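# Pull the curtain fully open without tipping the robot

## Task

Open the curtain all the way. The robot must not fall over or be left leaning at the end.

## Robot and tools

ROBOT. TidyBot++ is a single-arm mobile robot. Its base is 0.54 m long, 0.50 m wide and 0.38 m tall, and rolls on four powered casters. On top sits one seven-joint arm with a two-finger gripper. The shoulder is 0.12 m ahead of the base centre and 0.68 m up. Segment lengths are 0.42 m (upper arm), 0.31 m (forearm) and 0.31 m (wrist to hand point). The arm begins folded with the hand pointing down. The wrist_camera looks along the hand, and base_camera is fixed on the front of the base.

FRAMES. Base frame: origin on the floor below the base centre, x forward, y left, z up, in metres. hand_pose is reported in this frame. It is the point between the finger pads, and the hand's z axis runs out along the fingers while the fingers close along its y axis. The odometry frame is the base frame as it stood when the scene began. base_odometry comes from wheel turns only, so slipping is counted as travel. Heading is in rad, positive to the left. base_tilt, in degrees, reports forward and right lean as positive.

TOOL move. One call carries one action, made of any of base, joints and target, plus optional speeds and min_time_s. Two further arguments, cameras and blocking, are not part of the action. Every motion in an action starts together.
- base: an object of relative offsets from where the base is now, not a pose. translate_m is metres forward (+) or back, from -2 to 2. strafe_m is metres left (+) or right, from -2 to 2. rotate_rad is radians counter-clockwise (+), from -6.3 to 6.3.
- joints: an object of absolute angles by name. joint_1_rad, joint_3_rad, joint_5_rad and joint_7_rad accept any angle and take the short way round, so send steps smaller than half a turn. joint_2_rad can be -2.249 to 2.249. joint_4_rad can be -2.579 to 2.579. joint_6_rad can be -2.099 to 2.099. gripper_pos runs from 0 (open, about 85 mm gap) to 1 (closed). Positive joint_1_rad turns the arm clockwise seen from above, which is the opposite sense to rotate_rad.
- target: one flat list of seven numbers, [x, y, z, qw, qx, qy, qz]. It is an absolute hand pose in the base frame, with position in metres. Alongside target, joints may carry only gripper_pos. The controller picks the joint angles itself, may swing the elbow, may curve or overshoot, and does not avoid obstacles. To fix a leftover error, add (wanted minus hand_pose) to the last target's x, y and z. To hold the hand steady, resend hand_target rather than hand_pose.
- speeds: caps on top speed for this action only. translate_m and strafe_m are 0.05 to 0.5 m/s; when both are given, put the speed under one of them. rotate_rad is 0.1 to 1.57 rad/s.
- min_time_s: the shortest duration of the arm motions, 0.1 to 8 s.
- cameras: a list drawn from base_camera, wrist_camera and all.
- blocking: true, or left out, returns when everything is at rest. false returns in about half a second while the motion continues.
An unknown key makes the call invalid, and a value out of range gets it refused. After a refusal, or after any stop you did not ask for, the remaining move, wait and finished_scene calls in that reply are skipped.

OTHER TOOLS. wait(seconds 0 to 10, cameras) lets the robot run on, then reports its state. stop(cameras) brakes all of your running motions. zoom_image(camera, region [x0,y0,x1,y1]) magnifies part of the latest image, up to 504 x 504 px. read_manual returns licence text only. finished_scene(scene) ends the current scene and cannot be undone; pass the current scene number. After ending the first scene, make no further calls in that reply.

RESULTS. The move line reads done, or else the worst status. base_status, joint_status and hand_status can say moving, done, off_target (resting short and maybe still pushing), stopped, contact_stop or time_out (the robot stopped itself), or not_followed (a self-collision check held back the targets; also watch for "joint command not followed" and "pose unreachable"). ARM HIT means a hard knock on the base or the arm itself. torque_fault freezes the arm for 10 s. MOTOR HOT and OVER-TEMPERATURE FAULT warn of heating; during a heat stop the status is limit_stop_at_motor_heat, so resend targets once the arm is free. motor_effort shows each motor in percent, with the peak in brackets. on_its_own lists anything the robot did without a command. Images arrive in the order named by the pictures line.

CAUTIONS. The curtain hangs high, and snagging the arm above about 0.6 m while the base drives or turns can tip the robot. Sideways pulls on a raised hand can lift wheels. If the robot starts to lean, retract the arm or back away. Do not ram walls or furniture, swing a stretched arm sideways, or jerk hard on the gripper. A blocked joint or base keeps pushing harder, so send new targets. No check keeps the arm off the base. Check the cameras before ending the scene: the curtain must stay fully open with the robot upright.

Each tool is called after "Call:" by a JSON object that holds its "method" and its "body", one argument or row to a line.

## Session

Call:
{"method": "move", "body": {
  "joints": {"joint_6_rad": 0.8, "gripper_pos": 1},
  "cameras": ["all"]
}}

Call:
{"method": "move", "body": {
  "base": {"rotate_rad": 1.57},
  "cameras": ["all"]
}}

Call:
{"method": "move", "body": {
  "base": {"rotate_rad": -3.14},
  "cameras": ["all"]
}}

Scene clock: 2.23 s.
move: done
base_odometry: x=+0.000 y=+0.000 heading=+0.000
base_tilt: forward=+0.0 right=+0.3
base_status: not commanded
joint_positions: joint_1_rad=-0.025 joint_2_rad=-0.398 joint_3_rad=+3.136 joint_4_rad=-2.533 joint_5_rad=+0.005 joint_6_rad=+0.704 joint_7_rad=+1.547 gripper_pos=+0.999
joint_status: all done
motor_effort: joint_1_rad=+0(1) joint_2_rad=-4(5) joint_3_rad=+0(1) joint_4_rad=+17(18) joint_5_rad=-1(1) joint_6_rad=+9(10) joint_7_rad=-1(1)
hand_pose: x=+0.5296 y=+0.0151 z=+0.9451 quat_wxyz=(-0.019, +0.656, +0.005, +0.755) (m; base frame)
hand_target: x=+0.5240 y=+0.0151 z=+0.9744 quat_wxyz=(-0.020, +0.619, +0.005, +0.785) (m; base frame)
hand_status: not commanded
pictures: base_camera, wrist_camera
camera_calibration:
wrist_camera: T_world_to_cam=[[0.0325672, -0.998895, -0.0338926, 0.030907], [0.146506, 0.0383153, -0.988467, 0.915863], [0.988674, 0.0272261, 0.147592, -0.530216], [0, 0, 0, 1]] pos_world=[0.389025, 0.0102169, 0.984604]

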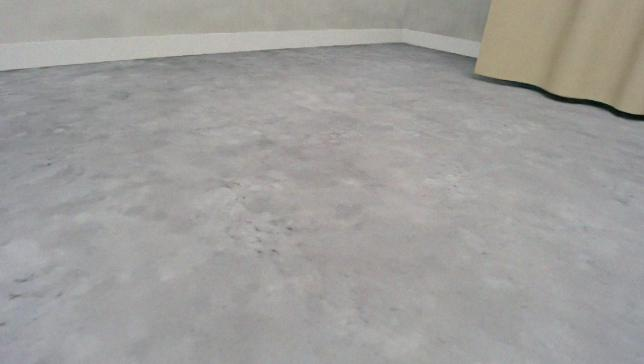

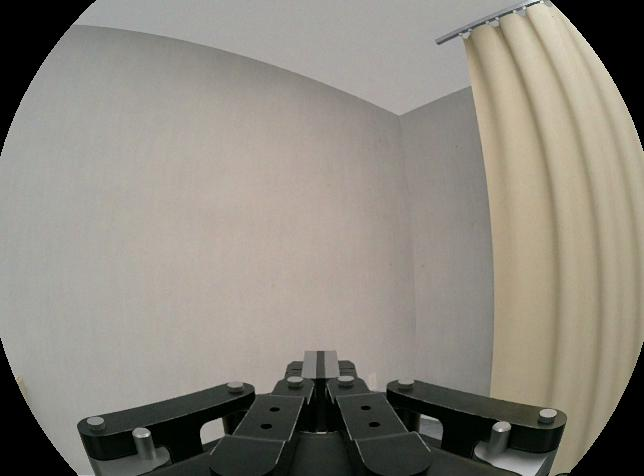

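Scene clock: 4.53 s.
move: done
base_odometry: x=+0.000 y=+0.000 heading=+1.569
base_tilt: forward=+0.0 right=+0.3
base_status: done
joint_positions: joint_1_rad=-0.025 joint_2_rad=-0.398 joint_3_rad=+3.136 joint_4_rad=-2.533 joint_5_rad=+0.005 joint_6_rad=+0.704 joint_7_rad=+1.547 gripper_pos=+0.999
joint_status: not commanded
motor_effort: joint_1_rad=+1(1) joint_2_rad=-5(6) joint_3_rad=+0(2) joint_4_rad=+17(18) joint_5_rad=+0(2) joint_6_rad=+9(10) joint_7_rad=-1(1)
hand_pose: x=+0.5296 y=+0.0152 z=+0.9451 quat_wxyz=(-0.019, +0.656, +0.005, +0.755) (m; base frame)
hand_target: x=+0.5240 y=+0.0151 z=+0.9744 quat_wxyz=(-0.020, +0.619, +0.005, +0.785) (m; base frame)
hand_status: not commanded
pictures: base_camera, wrist_camera
camera_calibration:
wrist_camera: T_world_to_cam=[[0.032768, -0.998889, -0.0338625, 0.0308992], [0.146596, 0.0383177, -0.988454, 0.915811], [0.988654, 0.0274256, 0.147689, -0.530308], [0, 0, 0, 1]] pos_world=[0.389024, 0.0103171, 0.984604]

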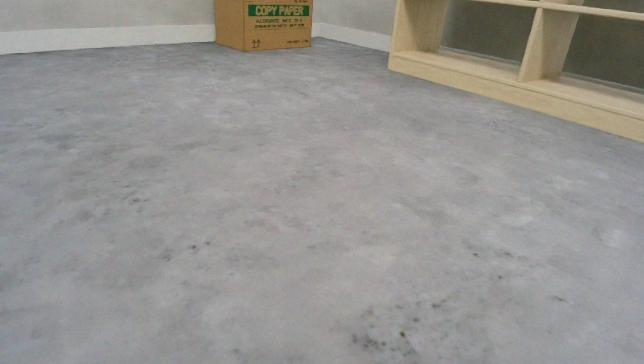

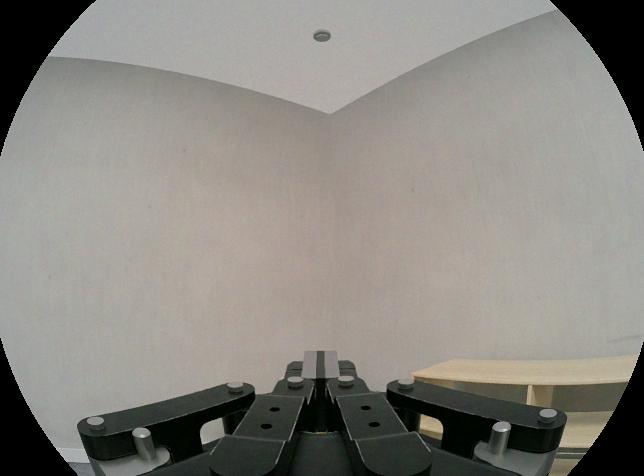

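Scene clock: 7.93 s.
move: done
base_odometry: x=+0.000 y=+0.000 heading=-1.570
base_tilt: forward=+0.1 right=+0.3
base_status: done
joint_positions: joint_1_rad=-0.025 joint_2_rad=-0.398 joint_3_rad=+3.136 joint_4_rad=-2.533 joint_5_rad=+0.005 joint_6_rad=+0.704 joint_7_rad=+1.547 gripper_pos=+0.999
joint_status: not commanded
motor_effort: joint_1_rad=+0(1) joint_2_rad=-5(6) joint_3_rad=+1(2) joint_4_rad=+16(17) joint_5_rad=+0(2) joint_6_rad=+9(10) joint_7_rad=-1(1)
hand_pose: x=+0.5296 y=+0.0154 z=+0.9451 quat_wxyz=(-0.019, +0.656, +0.005, +0.755) (m; base frame)
hand_target: x=+0.5240 y=+0.0151 z=+0.9744 quat_wxyz=(-0.020, +0.619, +0.005, +0.785) (m; base frame)
hand_status: not commanded
pictures: base_camera, wrist_camera
camera_calibration:
wrist_camera: T_world_to_cam=[[0.0331509, -0.998882, -0.0337108, 0.0307013], [0.146584, 0.0382239, -0.988459, 0.915818], [0.988643, 0.0278268, 0.147688, -0.530309], [0, 0, 0, 1]] pos_world=[0.389024, 0.0104176, 0.984604]

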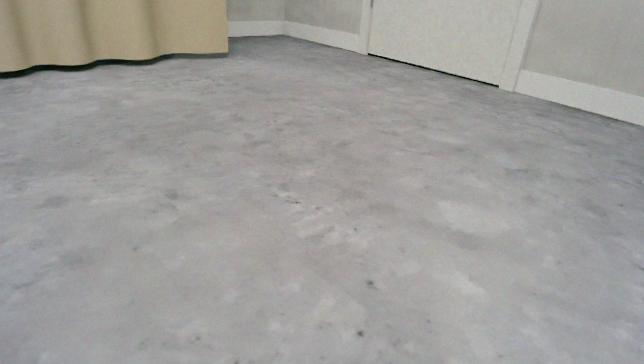

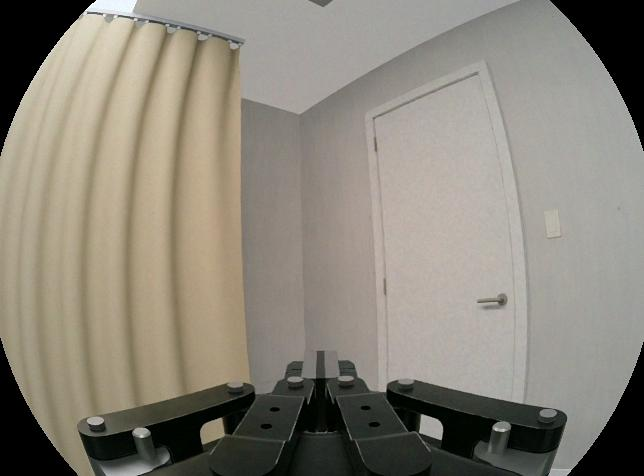

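Call:
{"method": "move", "body": {
  "base": {"translate_m": -0.26, "strafe_m": 1.36, "rotate_rad": 0.71},
  "cameras": ["all"]
}}

Scene clock: 32.10 s.
move: done
base_odometry: x=+1.360 y=+0.261 heading=-0.859
base_tilt: forward=+0.1 right=+0.3
base_status: done
joint_positions: joint_1_rad=-0.025 joint_2_rad=-0.398 joint_3_rad=+3.137 joint_4_rad=-2.533 joint_5_rad=+0.005 joint_6_rad=+0.705 joint_7_rad=+1.547 gripper_pos=+0.999
joint_status: not commanded
motor_effort: joint_1_rad=+0(1) joint_2_rad=-5(6) joint_3_rad=+0(2) joint_4_rad=+17(18) joint_5_rad=+0(1) joint_6_rad=+9(10) joint_7_rad=-1(1)
hand_pose: x=+0.5295 y=+0.0151 z=+0.9454 quat_wxyz=(-0.019, +0.656, +0.005, +0.755) (m; base frame)
hand_target: x=+0.5240 y=+0.0151 z=+0.9744 quat_wxyz=(-0.020, +0.619, +0.005, +0.785) (m; base frame)
hand_status: not commanded
pictures: base_camera, wrist_camera
camera_calibration:
wrist_camera: T_world_to_cam=[[0.0325114, -0.998894, -0.0339745, 0.0309158], [0.147402, 0.0384128, -0.988331, 0.915497], [0.988542, 0.0271241, 0.148487, -0.530957], [0, 0, 0, 1]] pos_world=[0.388922, 0.0101166, 0.984704]

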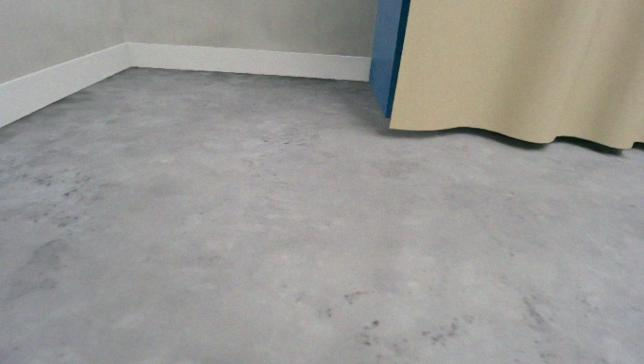

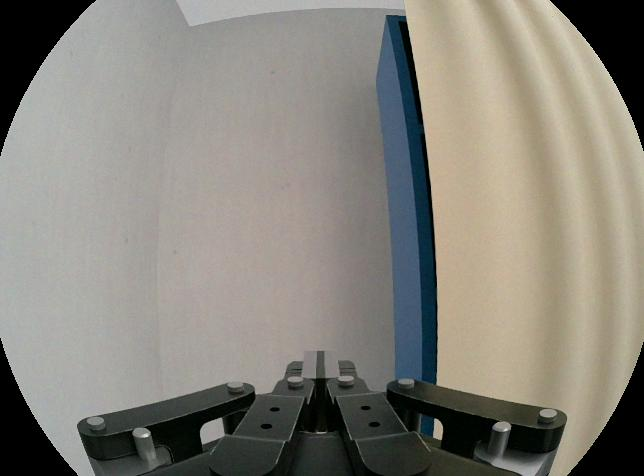

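Call:
{"method": "move", "body": {
  "base": {"strafe_m": 0.12},
  "joints": {"joint_1_rad": -0.3, "joint_2_rad": 0.35, "joint_3_rad": 3.14, "joint_4_rad": -0.75, "joint_5_rad": 1.62, "joint_6_rad": -1.95, "gripper_pos": 1}
}}

Call:
{"method": "move", "body": {
  "base": {"translate_m": 0.66},
  "cameras": ["all"]
}}

Call:
{"method": "move", "body": {
  "base": {"strafe_m": -0.6},
  "speeds": {"strafe_m": 0.3},
  "cameras": ["all"]
}}

Scene clock: 53.90 s.
move: done
base_odometry: x=+1.451 y=+0.340 heading=-0.859
base_tilt: forward=+0.0 right=+0.3
base_status: done
joint_positions: joint_1_rad=-0.283 joint_2_rad=+0.305 joint_3_rad=+3.136 joint_4_rad=-0.775 joint_5_rad=+1.550 joint_6_rad=-1.866 joint_7_rad=+1.547 gripper_pos=+0.999
joint_status: all done
motor_effort: joint_1_rad=+1(2) joint_2_rad=-22(23) joint_3_rad=+1(3) joint_4_rad=+12(19) joint_5_rad=+7(8) joint_6_rad=+4(10) joint_7_rad=-1(1)
hand_pose: x=+0.5170 y=-0.1924 z=+1.1825 quat_wxyz=(+0.627, +0.741, -0.172, +0.169) (m; base frame)
hand_target: x=+0.5058 y=-0.1815 z=+1.1796 quat_wxyz=(+0.646, +0.724, -0.200, +0.138) (m; base frame)
hand_status: not commanded
pictures: none

Scene clock: 56.30 s.
move: done
base_odometry: x=+1.882 y=-0.160 heading=-0.859
base_tilt: forward=+0.1 right=+0.3
base_status: done
joint_positions: joint_1_rad=-0.286 joint_2_rad=+0.332 joint_3_rad=+3.136 joint_4_rad=-0.771 joint_5_rad=+1.557 joint_6_rad=-1.872 joint_7_rad=+1.547 gripper_pos=+0.999
joint_status: not commanded
motor_effort: joint_1_rad=+0(1) joint_2_rad=-24(28) joint_3_rad=+2(2) joint_4_rad=+12(13) joint_5_rad=+7(9) joint_6_rad=+4(6) joint_7_rad=-1(1)
hand_pose: x=+0.5273 y=-0.1878 z=+1.1751 quat_wxyz=(+0.633, +0.739, -0.167, +0.160) (m; base frame)
hand_target: x=+0.5058 y=-0.1815 z=+1.1796 quat_wxyz=(+0.646, +0.724, -0.200, +0.138) (m; base frame)
hand_status: not commanded
pictures: base_camera, wrist_camera
camera_calibration:
wrist_camera: T_world_to_cam=[[-0.463076, -0.137959, 0.875516, -0.809559], [-0.885772, 0.0373604, -0.462614, 1.07747], [0.0311121, -0.989733, -0.139501, 0.0949231], [0, 0, 0, 1]] pos_world=[0.576549, -0.0579919, 1.22047]

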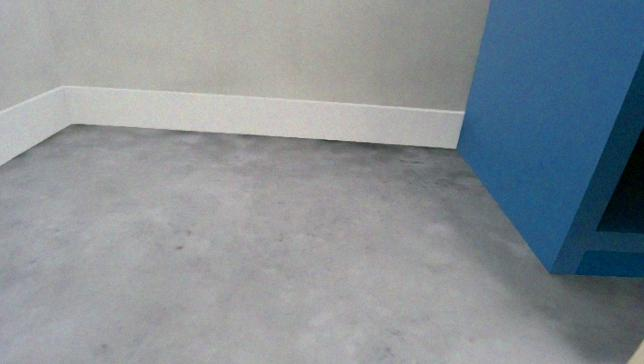

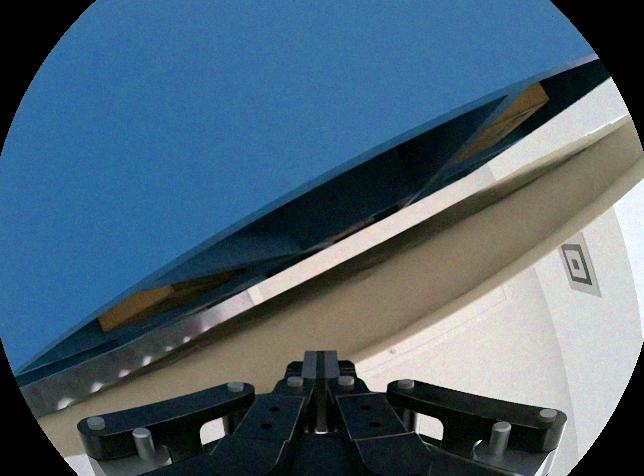

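Scene clock: 59.13 s.
move: done
base_odometry: x=+1.428 y=-0.552 heading=-0.859
base_tilt: forward=+0.1 right=+0.3
base_status: done
joint_positions: joint_1_rad=-0.296 joint_2_rad=+0.332 joint_3_rad=+3.136 joint_4_rad=-0.771 joint_5_rad=+1.557 joint_6_rad=-1.873 joint_7_rad=+1.547 gripper_pos=+0.999
joint_status: not commanded
motor_effort: joint_1_rad=+0(3) joint_2_rad=-23(25) joint_3_rad=+1(3) joint_4_rad=+12(13) joint_5_rad=+8(8) joint_6_rad=+4(5) joint_7_rad=-1(1)
hand_pose: x=+0.5292 y=-0.1834 z=+1.1752 quat_wxyz=(+0.632, +0.740, -0.163, +0.164) (m; base frame)
hand_target: x=+0.5058 y=-0.1815 z=+1.1796 quat_wxyz=(+0.646, +0.724, -0.200, +0.138) (m; base frame)
hand_status: not commanded
pictures: base_camera, wrist_camera
camera_calibration:
wrist_camera: T_world_to_cam=[[-0.461704, -0.142547, 0.875505, -0.809722], [-0.886071, 0.0281419, -0.462694, 1.07765], [0.0413174, -0.989388, -0.1393, 0.0935876], [0, 0, 0, 1]] pos_world=[0.577155, -0.0531564, 1.22058]

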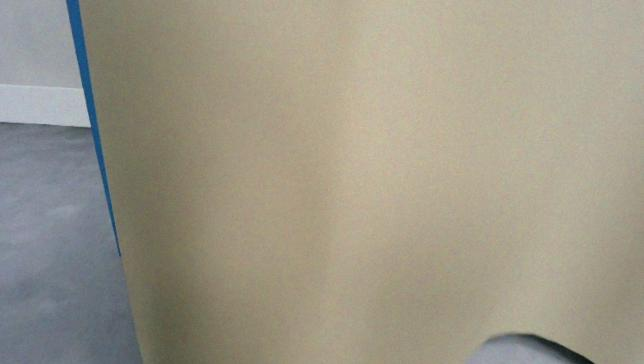

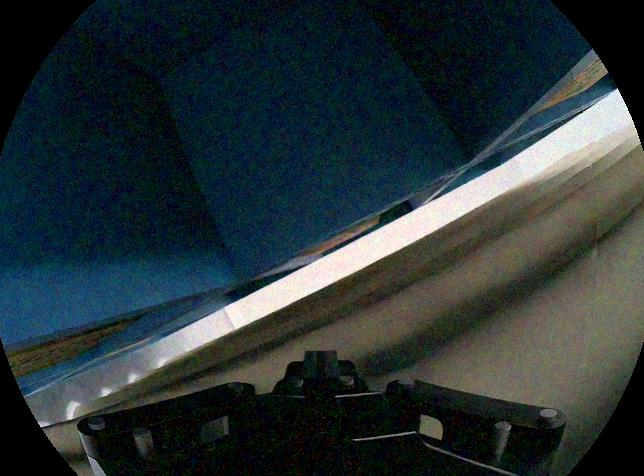

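Call:
{"method": "move", "body": {
  "base": {"strafe_m": -1.6},
  "speeds": {"strafe_m": 0.35},
  "cameras": ["all"]
}}

Scene clock: 79.00 s.
move: moving (the call's real time ran out)
base_odometry: x=+0.217 y=-1.597 heading=-0.861
base_tilt: forward=-0.5 right=+0.2
base_status: strafe_m moving
joint_positions: joint_1_rad=-0.277 joint_2_rad=+0.190 joint_3_rad=+3.176 joint_4_rad=-0.777 joint_5_rad=+1.603 joint_6_rad=-2.263 joint_7_rad=+1.600 gripper_pos=+0.999
joint_status: not commanded
motor_effort: joint_1_rad=-6(40) joint_2_rad=+15(26) joint_3_rad=-8(23) joint_4_rad=+11(21) joint_5_rad=+0(22) joint_6_rad=+54(78) joint_7_rad=-10(19)
hand_pose: x=+0.3414 y=-0.1874 z=+1.1684 quat_wxyz=(+0.575, +0.745, -0.336, +0.032) (m; base frame)
hand_target: x=+0.5058 y=-0.1815 z=+1.1796 quat_wxyz=(+0.646, +0.724, -0.200, +0.138) (m; base frame)
hand_status: not commanded
pictures: base_camera, wrist_camera
camera_calibration:
wrist_camera: T_world_to_cam=[[-0.547996, -0.101581, 0.83029, -0.801045], [-0.766791, 0.457653, -0.450095, 0.933289], [-0.334264, -0.883309, -0.328684, 0.465825], [0, 0, 0, 1]] pos_world=[0.432376, -0.0970268, 1.23828]

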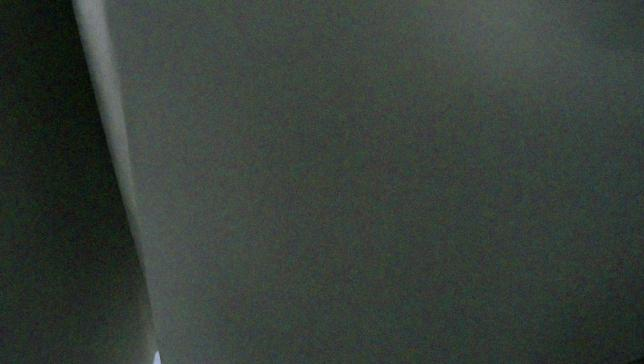

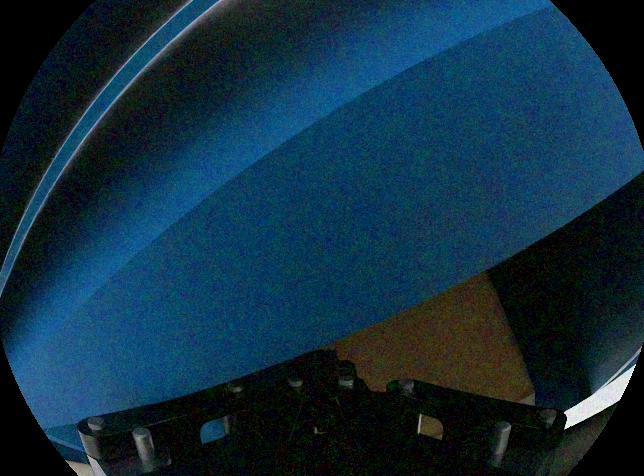

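Call:
{"method": "stop", "body": {
  "cameras": ["all"]
}}

Scene clock: 84.77 s.
earlier move: done
base_odometry: x=+0.217 y=-1.597 heading=-0.861
base_tilt: forward=-0.5 right=+0.1
base_status: done
joint_positions: joint_1_rad=-0.277 joint_2_rad=+0.190 joint_3_rad=+3.177 joint_4_rad=-0.777 joint_5_rad=+1.604 joint_6_rad=-2.263 joint_7_rad=+1.600 gripper_pos=+0.999
joint_status: not commanded
motor_effort: joint_1_rad=-6(40) joint_2_rad=+16(26) joint_3_rad=-8(23) joint_4_rad=+11(21) joint_5_rad=+0(22) joint_6_rad=+54(78) joint_7_rad=-10(19)
hand_pose: x=+0.3412 y=-0.1876 z=+1.1684 quat_wxyz=(+0.575, +0.745, -0.336, +0.032) (m; base frame)
hand_target: x=+0.5058 y=-0.1815 z=+1.1796 quat_wxyz=(+0.646, +0.724, -0.200, +0.138) (m; base frame)
hand_status: not commanded
pictures: base_camera, wrist_camera
camera_calibration:
wrist_camera: T_world_to_cam=[[-0.548209, -0.100721, 0.830254, -0.800903], [-0.766286, 0.458214, -0.450383, 0.933498], [-0.335071, -0.883117, -0.328378, 0.465602], [0, 0, 0, 1]] pos_world=[0.432275, -0.0972298, 1.23828]

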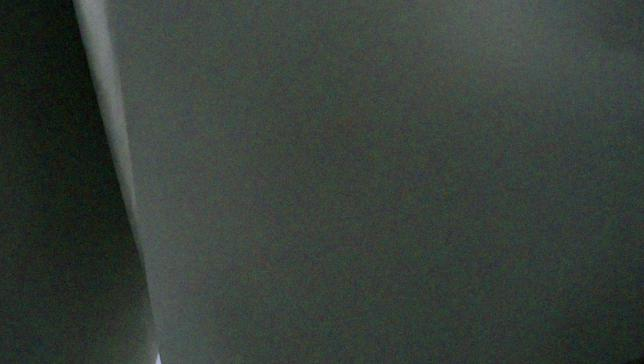

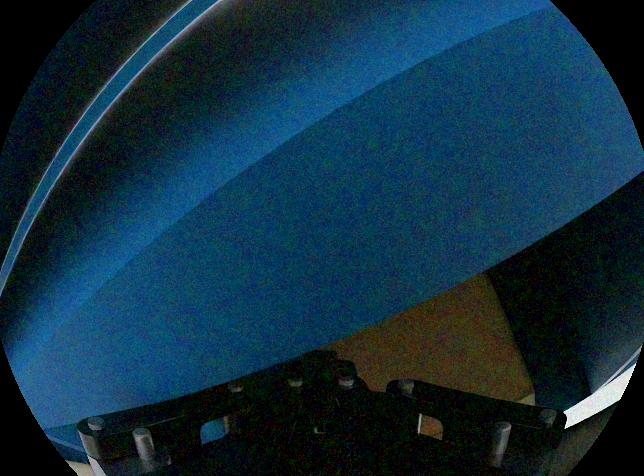

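Call:
{"method": "move", "body": {
  "base": {"translate_m": -0.15},
  "speeds": {"translate_m": 0.15},
  "cameras": ["all"]
}}

Scene clock: 92.27 s.
move: done
base_odometry: x=+0.119 y=-1.484 heading=-0.861
base_tilt: forward=+0.1 right=+0.3
base_status: done
joint_positions: joint_1_rad=-0.290 joint_2_rad=+0.340 joint_3_rad=+3.154 joint_4_rad=-0.761 joint_5_rad=+1.630 joint_6_rad=-2.011 joint_7_rad=+1.585 gripper_pos=+0.999
joint_status: not commanded
motor_effort: joint_1_rad=+0(9) joint_2_rad=-25(27) joint_3_rad=+1(10) joint_4_rad=+11(13) joint_5_rad=+7(8) joint_6_rad=+3(54) joint_7_rad=-1(10)
hand_pose: x=+0.4791 y=-0.1862 z=+1.1764 quat_wxyz=(+0.648, +0.724, -0.217, +0.097) (m; base frame)
hand_target: x=+0.5058 y=-0.1815 z=+1.1796 quat_wxyz=(+0.646, +0.724, -0.200, +0.138) (m; base frame)
hand_status: not commanded
pictures: base_camera, wrist_camera
camera_calibration:
wrist_camera: T_world_to_cam=[[-0.452841, -0.0590043, 0.889637, -0.839643], [-0.881343, 0.180475, -0.436649, 1.02934], [-0.134793, -0.981808, -0.133729, 0.172299], [0, 0, 0, 1]] pos_world=[0.550199, -0.0661469, 1.21948]

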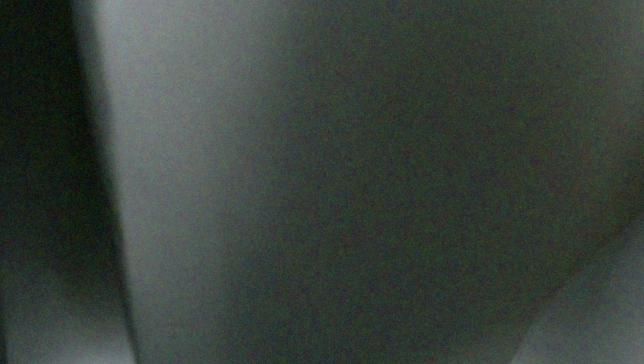

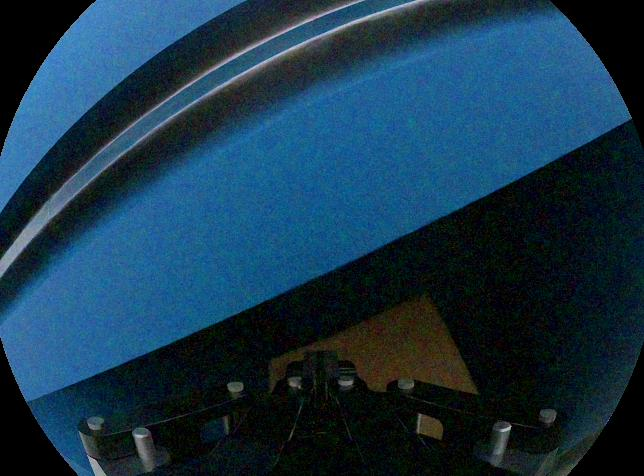

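Call:
{"method": "move", "body": {
  "base": {"strafe_m": 0.45, "translate_m": -0.06},
  "speeds": {"strafe_m": 0.25},
  "cameras": ["all"]
}}

Scene clock: 101.90 s.
move: done
base_odometry: x=+0.421 y=-1.145 heading=-0.861
base_tilt: forward=+0.1 right=+0.3
base_status: done
joint_positions: joint_1_rad=-0.297 joint_2_rad=+0.340 joint_3_rad=+3.151 joint_4_rad=-0.761 joint_5_rad=+1.630 joint_6_rad=-2.011 joint_7_rad=+1.585 gripper_pos=+0.999
joint_status: not commanded
motor_effort: joint_1_rad=+1(3) joint_2_rad=-23(26) joint_3_rad=+2(3) joint_4_rad=+12(12) joint_5_rad=+7(9) joint_6_rad=+3(5) joint_7_rad=-1(1)
hand_pose: x=+0.4810 y=-0.1831 z=+1.1761 quat_wxyz=(+0.647, +0.725, -0.213, +0.100) (m; base frame)
hand_target: x=+0.5058 y=-0.1815 z=+1.1796 quat_wxyz=(+0.646, +0.724, -0.200, +0.138) (m; base frame)
hand_status: not commanded
pictures: base_camera, wrist_camera
camera_calibration:
wrist_camera: T_world_to_cam=[[-0.45201, -0.0642591, 0.889696, -0.839778], [-0.883175, 0.172297, -0.436252, 1.02921], [-0.125259, -0.982947, -0.134632, 0.171809], [0, 0, 0, 1]] pos_world=[0.55091, -0.0624144, 1.21928]

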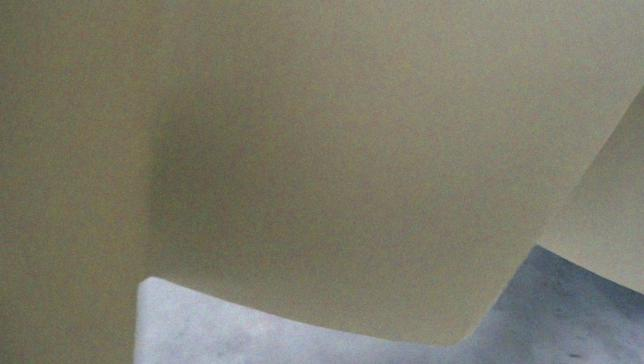

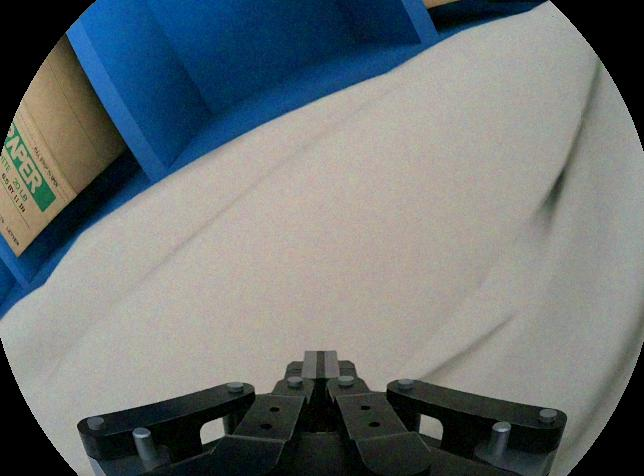

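Call:
{"method": "move", "body": {
  "base": {"strafe_m": 0.3, "translate_m": -0.1},
  "speeds": {"strafe_m": 0.3}
}}

Call:
{"method": "move", "body": {
  "base": {"translate_m": -0.5},
  "joints": {"joint_1_rad": 0.3, "joint_2_rad": -0.33, "joint_4_rad": -2.2, "joint_5_rad": 0.0, "joint_6_rad": 0.9},
  "cameras": ["all"]
}}

Scene clock: 120.10 s.
move: done
base_odometry: x=+0.584 y=-0.873 heading=-0.861
base_tilt: forward=+0.0 right=+0.3
base_status: done
joint_positions: joint_1_rad=-0.299 joint_2_rad=+0.340 joint_3_rad=+3.151 joint_4_rad=-0.761 joint_5_rad=+1.630 joint_6_rad=-2.011 joint_7_rad=+1.585 gripper_pos=+0.999
joint_status: not commanded
motor_effort: joint_1_rad=+1(3) joint_2_rad=-23(24) joint_3_rad=+2(2) joint_4_rad=+11(12) joint_5_rad=+7(8) joint_6_rad=+3(5) joint_7_rad=-1(1)
hand_pose: x=+0.4813 y=-0.1826 z=+1.1761 quat_wxyz=(+0.647, +0.726, -0.213, +0.101) (m; base frame)
hand_target: x=+0.5058 y=-0.1815 z=+1.1796 quat_wxyz=(+0.646, +0.724, -0.200, +0.138) (m; base frame)
hand_status: not commanded
pictures: none

Scene clock: 123.77 s.
move: done
base_odometry: x=+0.258 y=-0.494 heading=-0.861
base_tilt: forward=+0.1 right=+0.3
base_status: done
joint_positions: joint_1_rad=+0.284 joint_2_rad=-0.299 joint_3_rad=+3.151 joint_4_rad=-2.160 joint_5_rad=+0.055 joint_6_rad=+0.803 joint_7_rad=+1.585 gripper_pos=+0.999
joint_status: all done
motor_effort: joint_1_rad=+0(2) joint_2_rad=-9(28) joint_3_rad=+0(2) joint_4_rad=+18(20) joint_5_rad=+0(9) joint_6_rad=+8(10) joint_7_rad=-1(1)
hand_pose: x=+0.5522 y=-0.1177 z=+1.1460 quat_wxyz=(+0.137, +0.504, -0.045, +0.852) (m; base frame)
hand_target: x=+0.5217 y=-0.1222 z=+1.1632 quat_wxyz=(+0.121, +0.460, -0.075, +0.876) (m; base frame)
hand_status: not commanded
pictures: base_camera, wrist_camera
camera_calibration:
wrist_camera: T_world_to_cam=[[-0.27686, -0.959836, 0.0454179, -0.0111622], [0.466492, -0.175579, -0.866924, 0.775055], [0.84008, -0.21883, 0.496366, -0.925201], [0, 0, 0, 1]] pos_world=[0.412596, -0.0770923, 1.13166]

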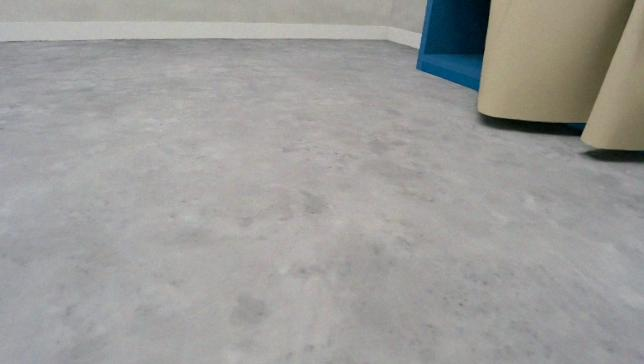

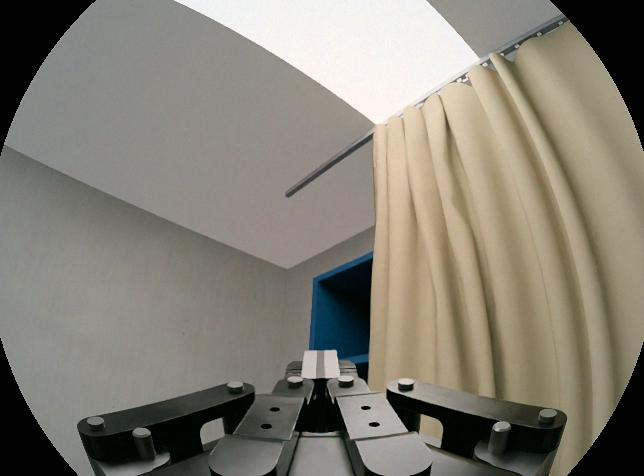

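Call:
{"method": "move", "body": {
  "base": {"translate_m": 1.266, "strafe_m": 0.476, "rotate_rad": -1.137},
  "joints": {"joint_1_rad": 0.0, "joint_5_rad": 0.0, "joint_6_rad": 0.75},
  "cameras": ["all"]
}}

Scene clock: 149.90 s.
move: done
base_odometry: x=+1.444 y=-1.144 heading=-1.998
base_tilt: forward=+0.1 right=+0.3
base_status: done
joint_positions: joint_1_rad=+0.012 joint_2_rad=-0.309 joint_3_rad=+3.146 joint_4_rad=-2.162 joint_5_rad=+0.046 joint_6_rad=+0.804 joint_7_rad=+1.585 gripper_pos=+0.999
joint_status: all done
motor_effort: joint_1_rad=+1(2) joint_2_rad=-9(12) joint_3_rad=+1(2) joint_4_rad=+18(19) joint_5_rad=-1(2) joint_6_rad=+8(10) joint_7_rad=-1(1)
hand_pose: x=+0.5627 y=+0.0038 z=+1.1503 quat_wxyz=(+0.018, +0.500, +0.021, +0.865) (m; base frame)
hand_target: x=+0.5632 y=+0.0022 z=+1.1228 quat_wxyz=(-0.011, +0.531, -0.006, +0.847) (m; base frame)
hand_status: not commanded
pictures: base_camera, wrist_camera
camera_calibration:
wrist_camera: T_world_to_cam=[[-0.00730062, -0.999213, 0.0389825, -0.0359477], [0.505902, -0.0373173, -0.861784, 0.766625], [0.86256, 0.0134298, 0.505776, -0.934002], [0, 0, 0, 1]] pos_world=[0.417533, 0.00523238, 1.13446]

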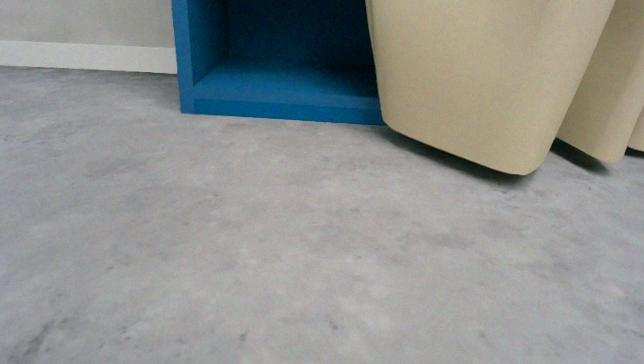

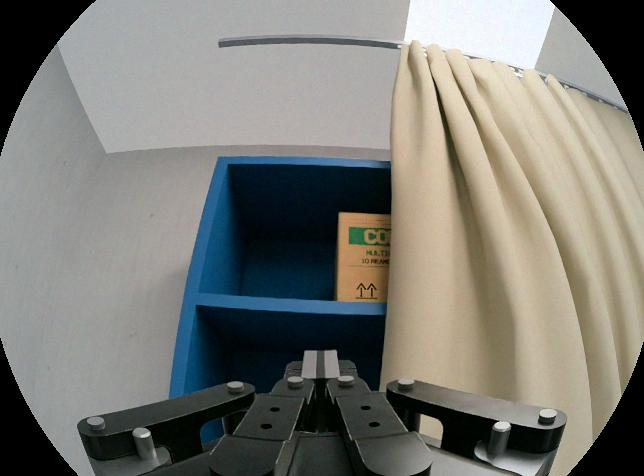

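Call:
{"method": "move", "body": {
  "base": {"strafe_m": 0.06},
  "joints": {"joint_1_rad": 0.0, "joint_2_rad": 0.2, "joint_3_rad": 3.14, "joint_4_rad": -0.1, "joint_5_rad": 1.0, "joint_6_rad": -0.7}
}}

Call:
{"method": "move", "body": {
  "base": {"translate_m": 0.64},
  "cameras": ["wrist_camera"]
}}

Call:
{"method": "move", "body": {
  "base": {"strafe_m": -0.6},
  "speeds": {"strafe_m": 0.25},
  "cameras": ["all"]
}}

Scene clock: 174.97 s.
move: done
base_odometry: x=+1.499 y=-1.169 heading=-1.999
base_tilt: forward=+0.1 right=+0.3
base_status: done
joint_positions: joint_1_rad=+0.010 joint_2_rad=+0.162 joint_3_rad=+3.142 joint_4_rad=-0.122 joint_5_rad=+0.943 joint_6_rad=-0.611 joint_7_rad=+1.585 gripper_pos=+0.999
joint_status: all done
motor_effort: joint_1_rad=+0(2) joint_2_rad=-12(16) joint_3_rad=+0(3) joint_4_rad=+7(20) joint_5_rad=+1(3) joint_6_rad=+7(10) joint_7_rad=-1(1)
hand_pose: x=+0.4456 y=-0.1469 z=+1.6141 quat_wxyz=(+0.458, +0.386, -0.073, +0.798) (m; base frame)
hand_target: x=+0.4699 y=-0.1673 z=+1.5898 quat_wxyz=(+0.460, +0.420, -0.100, +0.776) (m; base frame)
hand_status: not commanded
pictures: none

Scene clock: 177.43 s.
move: done
base_odometry: x=+1.233 y=-1.751 heading=-1.998
base_tilt: forward=+0.1 right=+0.3
base_status: done
joint_positions: joint_1_rad=+0.010 joint_2_rad=+0.190 joint_3_rad=+3.142 joint_4_rad=-0.115 joint_5_rad=+0.948 joint_6_rad=-0.617 joint_7_rad=+1.585 gripper_pos=+0.999
joint_status: not commanded
motor_effort: joint_1_rad=+0(1) joint_2_rad=-15(18) joint_3_rad=+0(1) joint_4_rad=+8(9) joint_5_rad=+1(2) joint_6_rad=+7(8) joint_7_rad=-1(1)
hand_pose: x=+0.4676 y=-0.1489 z=+1.6056 quat_wxyz=(+0.461, +0.396, -0.070, +0.791) (m; base frame)
hand_target: x=+0.4699 y=-0.1673 z=+1.5898 quat_wxyz=(+0.460, +0.420, -0.100, +0.776) (m; base frame)
hand_status: not commanded
pictures: wrist_camera
camera_calibration:
wrist_camera: T_world_to_cam=[[-0.784038, -0.57292, 0.238846, -0.101169], [0.27871, -0.668762, -0.689259, 0.936587], [0.554622, -0.473836, 0.684013, -1.29489], [0, 0, 0, 1]] pos_world=[0.377816, -0.0451735, 1.55544]

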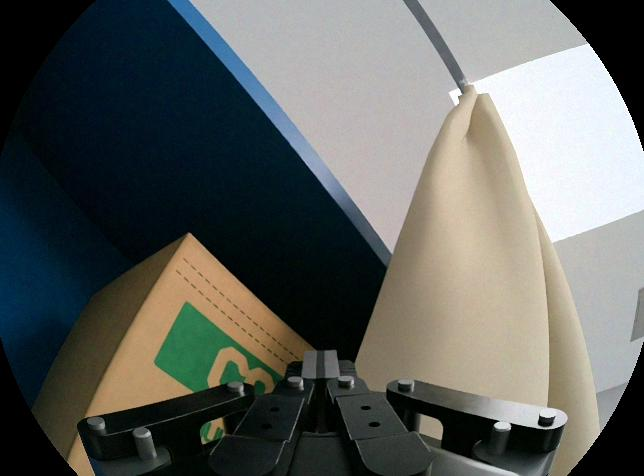

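Scene clock: 180.60 s.
move: done
base_odometry: x=+0.687 y=-1.503 heading=-1.998
base_tilt: forward=+0.1 right=+0.4
base_status: done
joint_positions: joint_1_rad=+0.005 joint_2_rad=+0.190 joint_3_rad=+3.142 joint_4_rad=-0.115 joint_5_rad=+0.949 joint_6_rad=-0.620 joint_7_rad=+1.585 gripper_pos=+0.999
joint_status: not commanded
motor_effort: joint_1_rad=+2(2) joint_2_rad=-14(16) joint_3_rad=+1(2) joint_4_rad=+7(9) joint_5_rad=+2(2) joint_6_rad=+6(7) joint_7_rad=-1(2)
hand_pose: x=+0.4686 y=-0.1475 z=+1.6051 quat_wxyz=(+0.459, +0.397, -0.070, +0.792) (m; base frame)
hand_target: x=+0.4699 y=-0.1673 z=+1.5898 quat_wxyz=(+0.460, +0.420, -0.100, +0.776) (m; base frame)
hand_status: not commanded
pictures: base_camera, wrist_camera
camera_calibration:
wrist_camera: T_world_to_cam=[[-0.78098, -0.577091, 0.238821, -0.101486], [0.280943, -0.666123, -0.690907, 0.938913], [0.5578, -0.472489, 0.682358, -1.29302], [0, 0, 0, 1]] pos_world=[0.378207, -0.0440732, 1.55524]

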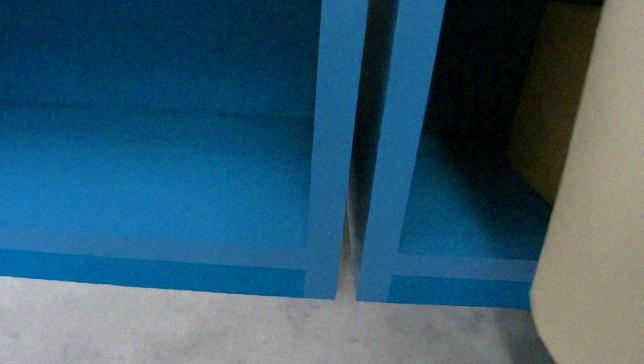

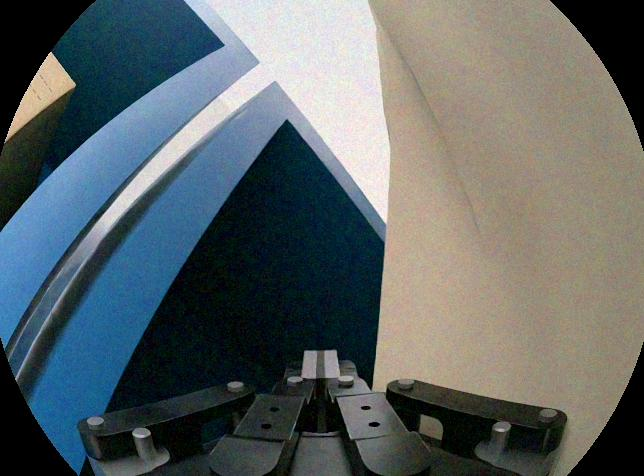

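Call:
{"method": "move", "body": {
  "base": {"strafe_m": -0.55},
  "speeds": {"strafe_m": 0.25},
  "cameras": ["wrist_camera"]
}}

Scene clock: 197.47 s.
move: done
base_odometry: x=+0.187 y=-1.275 heading=-1.998
base_tilt: forward=+0.1 right=+0.3
base_status: done
joint_positions: joint_1_rad=-0.001 joint_2_rad=+0.190 joint_3_rad=+3.142 joint_4_rad=-0.115 joint_5_rad=+0.949 joint_6_rad=-0.620 joint_7_rad=+1.585 gripper_pos=+0.999
joint_status: not commanded
motor_effort: joint_1_rad=+2(3) joint_2_rad=-15(17) joint_3_rad=+1(2) joint_4_rad=+8(9) joint_5_rad=+2(3) joint_6_rad=+6(6) joint_7_rad=-1(2)
hand_pose: x=+0.4696 y=-0.1455 z=+1.6049 quat_wxyz=(+0.456, +0.397, -0.069, +0.793) (m; base frame)
hand_target: x=+0.4699 y=-0.1673 z=+1.5898 quat_wxyz=(+0.460, +0.420, -0.100, +0.776) (m; base frame)
hand_status: not commanded
pictures: wrist_camera
camera_calibration:
wrist_camera: T_world_to_cam=[[-0.777406, -0.581909, 0.238794, -0.101868], [0.284583, -0.663958, -0.6915, 0.939309], [0.560939, -0.469619, 0.681766, -1.29265], [0, 0, 0, 1]] pos_world=[0.378592, -0.0426693, 1.55514]

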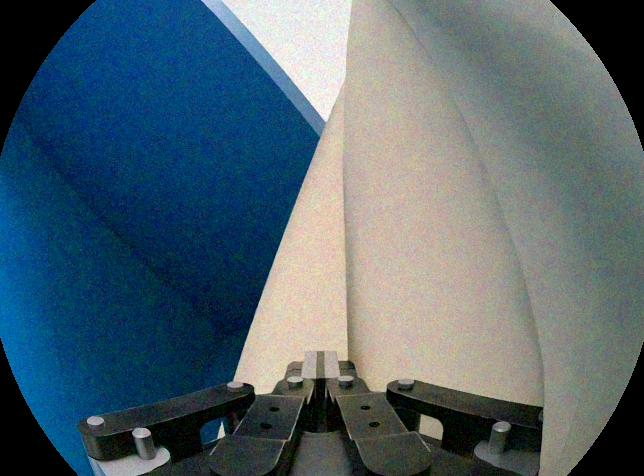

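Call:
{"method": "move", "body": {
  "base": {"strafe_m": -0.54},
  "speeds": {"strafe_m": 0.2},
  "cameras": ["wrist_camera"]
}}

Scene clock: 209.77 s.
move: done
base_odometry: x=-0.305 y=-1.051 heading=-1.998
base_tilt: forward=+0.1 right=+0.3
base_status: done
joint_positions: joint_1_rad=-0.011 joint_2_rad=+0.190 joint_3_rad=+3.142 joint_4_rad=-0.115 joint_5_rad=+0.949 joint_6_rad=-0.620 joint_7_rad=+1.585 gripper_pos=+0.999
joint_status: not commanded
motor_effort: joint_1_rad=+4(5) joint_2_rad=-15(18) joint_3_rad=+1(3) joint_4_rad=+8(9) joint_5_rad=+1(3) joint_6_rad=+3(6) joint_7_rad=-2(2)
hand_pose: x=+0.4709 y=-0.1423 z=+1.6049 quat_wxyz=(+0.453, +0.398, -0.067, +0.795) (m; base frame)
hand_target: x=+0.4699 y=-0.1673 z=+1.5898 quat_wxyz=(+0.460, +0.420, -0.100, +0.776) (m; base frame)
hand_status: not commanded
pictures: wrist_camera
camera_calibration:
wrist_camera: T_world_to_cam=[[-0.772045, -0.588982, 0.238843, -0.102567], [0.290613, -0.661351, -0.69149, 0.938605], [0.565235, -0.464451, 0.681759, -1.29314], [0, 0, 0, 1]] pos_world=[0.378968, -0.0402612, 1.55514]

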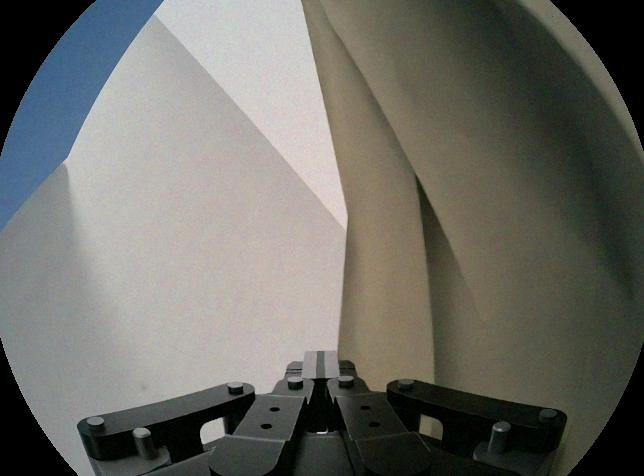

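Call:
{"method": "move", "body": {
  "base": {"strafe_m": -0.14},
  "speeds": {"strafe_m": 0.15},
  "cameras": []
}}

Call:
{"method": "move", "body": {
  "base": {"strafe_m": 0.6, "translate_m": -0.15},
  "speeds": {"strafe_m": 0.3},
  "cameras": []
}}

Call:
{"method": "move", "body": {
  "base": {"translate_m": -0.5},
  "joints": {"joint_1_rad": 0.3, "joint_2_rad": -0.33, "joint_4_rad": -2.2, "joint_5_rad": 0.0, "joint_6_rad": 0.9},
  "cameras": ["all"]
}}

Scene clock: 221.40 s.
move: done
base_odometry: x=-0.432 y=-0.994 heading=-1.997
base_tilt: forward=+0.0 right=+0.3
base_status: done
joint_positions: joint_1_rad=-0.012 joint_2_rad=+0.196 joint_3_rad=+3.142 joint_4_rad=-0.115 joint_5_rad=+0.949 joint_6_rad=-0.634 joint_7_rad=+1.583 gripper_pos=+0.999
joint_status: not commanded
motor_effort: joint_1_rad=+1(6) joint_2_rad=-18(20) joint_3_rad=+1(2) joint_4_rad=+9(11) joint_5_rad=+1(2) joint_6_rad=+6(8) joint_7_rad=-1(3)
hand_pose: x=+0.4776 y=-0.1446 z=+1.5998 quat_wxyz=(+0.452, +0.406, -0.069, +0.792) (m; base frame)
hand_target: x=+0.4699 y=-0.1673 z=+1.5898 quat_wxyz=(+0.460, +0.420, -0.100, +0.776) (m; base frame)
hand_status: not commanded
pictures: none
No camera images: "cameras" was empty.

Scene clock: 224.33 s.
move: done
base_odometry: x=+0.176 y=-1.105 heading=-1.997
base_tilt: forward=+0.0 right=+0.3
base_status: done
joint_positions: joint_1_rad=-0.009 joint_2_rad=+0.206 joint_3_rad=+3.142 joint_4_rad=-0.115 joint_5_rad=+0.950 joint_6_rad=-0.638 joint_7_rad=+1.582 gripper_pos=+0.999
joint_status: not commanded
motor_effort: joint_1_rad=+1(2) joint_2_rad=-18(22) joint_3_rad=+0(2) joint_4_rad=+9(12) joint_5_rad=+1(3) joint_6_rad=+7(10) joint_7_rad=-1(1)
hand_pose: x=+0.4869 y=-0.1464 z=+1.5952 quat_wxyz=(+0.453, +0.411, -0.068, +0.788) (m; base frame)
hand_target: x=+0.4699 y=-0.1673 z=+1.5898 quat_wxyz=(+0.460, +0.420, -0.100, +0.776) (m; base frame)
hand_status: not commanded
pictures: none
No camera images: "cameras" was empty.

Scene clock: 227.83 s.
move: done
base_odometry: x=+0.383 y=-0.650 heading=-1.998
base_tilt: forward=+0.0 right=+0.3
base_status: done
joint_positions: joint_1_rad=+0.283 joint_2_rad=-0.295 joint_3_rad=+3.142 joint_4_rad=-2.161 joint_5_rad=+0.054 joint_6_rad=+0.803 joint_7_rad=+1.582 gripper_pos=+0.999
joint_status: all done
motor_effort: joint_1_rad=+1(2) joint_2_rad=-9(26) joint_3_rad=+0(2) joint_4_rad=+18(21) joint_5_rad=-1(3) joint_6_rad=+8(10) joint_7_rad=-1(1)
hand_pose: x=+0.5552 y=-0.1133 z=+1.1440 quat_wxyz=(+0.133, +0.505, -0.043, +0.851) (m; base frame)
hand_target: x=+0.5217 y=-0.1222 z=+1.1632 quat_wxyz=(+0.121, +0.460, -0.075, +0.876) (m; base frame)
hand_status: not commanded
pictures: base_camera, wrist_camera
camera_calibration:
wrist_camera: T_world_to_cam=[[-0.267031, -0.962616, 0.0454482, -0.0117326], [0.464787, -0.169959, -0.868958, 0.7766], [0.844196, -0.210915, 0.492795, -0.923095], [0, 0, 0, 1]] pos_world=[0.415187, -0.0739985, 1.13026]

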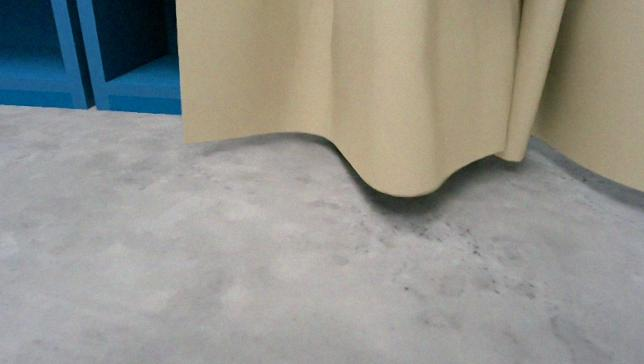

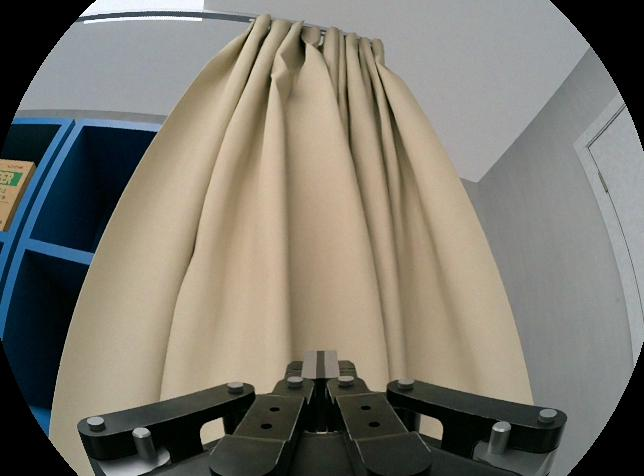

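Call:
{"method": "move", "body": {
  "base": {"strafe_m": 0.58, "translate_m": 0.1},
  "joints": {"joint_1_rad": 0.0, "joint_2_rad": 0.2, "joint_3_rad": 3.14, "joint_4_rad": -0.1, "joint_5_rad": 1.0, "joint_6_rad": -0.7},
  "cameras": []
}}

Call:
{"method": "move", "body": {
  "base": {"translate_m": 0.55},
  "speeds": {"translate_m": 0.3},
  "cameras": ["all"]
}}

Scene clock: 253.47 s.
move: done
base_odometry: x=+0.870 y=-0.981 heading=-1.997
base_tilt: forward=+0.0 right=+0.3
base_status: done
joint_positions: joint_1_rad=+0.018 joint_2_rad=+0.164 joint_3_rad=+3.138 joint_4_rad=-0.122 joint_5_rad=+0.944 joint_6_rad=-0.613 joint_7_rad=+1.582 gripper_pos=+0.999
joint_status: all done
motor_effort: joint_1_rad=+0(2) joint_2_rad=-13(16) joint_3_rad=+1(3) joint_4_rad=+7(20) joint_5_rad=+1(3) joint_6_rad=+7(9) joint_7_rad=-1(1)
hand_pose: x=+0.4472 y=-0.1491 z=+1.6129 quat_wxyz=(+0.459, +0.387, -0.075, +0.796) (m; base frame)
hand_target: x=+0.4699 y=-0.1673 z=+1.5898 quat_wxyz=(+0.460, +0.420, -0.100, +0.776) (m; base frame)
hand_status: not commanded
pictures: none
No camera images: "cameras" was empty.

Scene clock: 256.13 s.
move: done
base_odometry: x=+0.642 y=-1.482 heading=-1.997
base_tilt: forward=+0.1 right=+0.3
base_status: done
joint_positions: joint_1_rad=+0.016 joint_2_rad=+0.186 joint_3_rad=+3.138 joint_4_rad=-0.115 joint_5_rad=+0.948 joint_6_rad=-0.617 joint_7_rad=+1.582 gripper_pos=+0.999
joint_status: not commanded
motor_effort: joint_1_rad=+0(1) joint_2_rad=-14(17) joint_3_rad=+1(1) joint_4_rad=+7(9) joint_5_rad=+0(2) joint_6_rad=+6(7) joint_7_rad=-1(1)
hand_pose: x=+0.4636 y=-0.1500 z=+1.6069 quat_wxyz=(+0.460, +0.394, -0.072, +0.792) (m; base frame)
hand_target: x=+0.4699 y=-0.1673 z=+1.5898 quat_wxyz=(+0.460, +0.420, -0.100, +0.776) (m; base frame)
hand_status: not commanded
pictures: base_camera, wrist_camera
camera_calibration:
wrist_camera: T_world_to_cam=[[-0.785047, -0.573715, 0.233564, -0.0964353], [0.282721, -0.667356, -0.688988, 0.935887], [0.551153, -0.474855, 0.686107, -1.29602], [0, 0, 0, 1]] pos_world=[0.374004, -0.046177, 1.55655]

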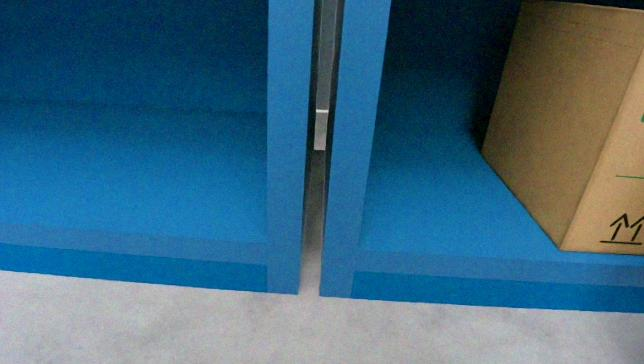

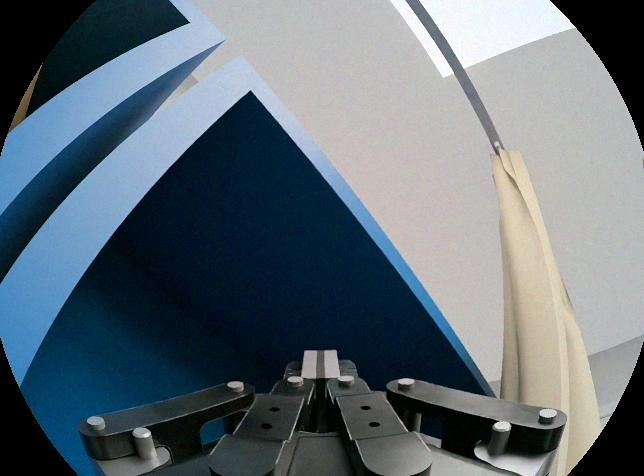

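Call:
{"method": "move", "body": {
  "base": {"strafe_m": -0.9},
  "speeds": {"strafe_m": 0.3},
  "cameras": []
}}

Call:
{"method": "move", "body": {
  "base": {"strafe_m": -0.37},
  "speeds": {"strafe_m": 0.2},
  "cameras": ["wrist_camera"]
}}

Scene clock: 276.90 s.
move: done
base_odometry: x=-0.177 y=-1.110 heading=-1.997
base_tilt: forward=+0.1 right=+0.3
base_status: done
joint_positions: joint_1_rad=+0.000 joint_2_rad=+0.186 joint_3_rad=+3.138 joint_4_rad=-0.115 joint_5_rad=+0.948 joint_6_rad=-0.618 joint_7_rad=+1.582 gripper_pos=+0.999
joint_status: not commanded
motor_effort: joint_1_rad=+3(4) joint_2_rad=-16(17) joint_3_rad=+1(2) joint_4_rad=+8(9) joint_5_rad=+1(3) joint_6_rad=+5(7) joint_7_rad=-1(2)
hand_pose: x=+0.4660 y=-0.1449 z=+1.6066 quat_wxyz=(+0.454, +0.395, -0.070, +0.796) (m; base frame)
hand_target: x=+0.4699 y=-0.1673 z=+1.5898 quat_wxyz=(+0.460, +0.420, -0.100, +0.776) (m; base frame)
hand_status: not commanded
pictures: none
No camera images: "cameras" was empty.

Scene clock: 279.40 s.
move: done
base_odometry: x=-0.514 y=-0.957 heading=-1.997
base_tilt: forward=+0.1 right=+0.4
base_status: done
joint_positions: joint_1_rad=-0.006 joint_2_rad=+0.192 joint_3_rad=+3.138 joint_4_rad=-0.115 joint_5_rad=+0.950 joint_6_rad=-0.622 joint_7_rad=+1.582 gripper_pos=+0.999
joint_status: not commanded
motor_effort: joint_1_rad=+0(5) joint_2_rad=-17(19) joint_3_rad=+0(2) joint_4_rad=+9(10) joint_5_rad=+1(3) joint_6_rad=+7(8) joint_7_rad=-1(2)
hand_pose: x=+0.4722 y=-0.1437 z=+1.6040 quat_wxyz=(+0.452, +0.399, -0.068, +0.795) (m; base frame)
hand_target: x=+0.4699 y=-0.1673 z=+1.5898 quat_wxyz=(+0.460, +0.420, -0.100, +0.776) (m; base frame)
hand_status: not commanded
pictures: wrist_camera
camera_calibration:
wrist_camera: T_world_to_cam=[[-0.77219, -0.589013, 0.238298, -0.101252], [0.2892, -0.659753, -0.693606, 0.940979], [0.565761, -0.46668, 0.679797, -1.29134], [0, 0, 0, 1]] pos_world=[0.380273, -0.0414675, 1.55465]

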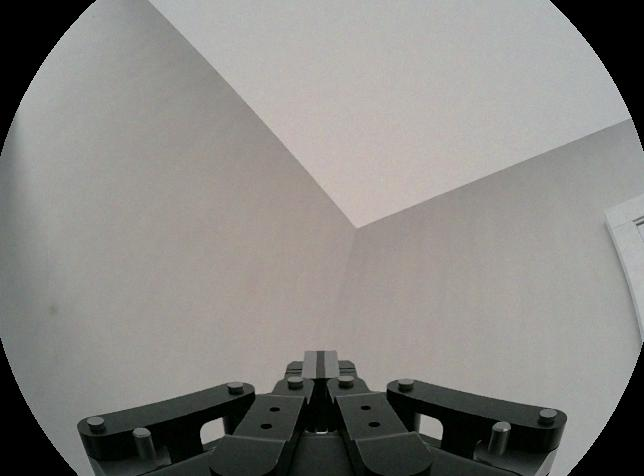

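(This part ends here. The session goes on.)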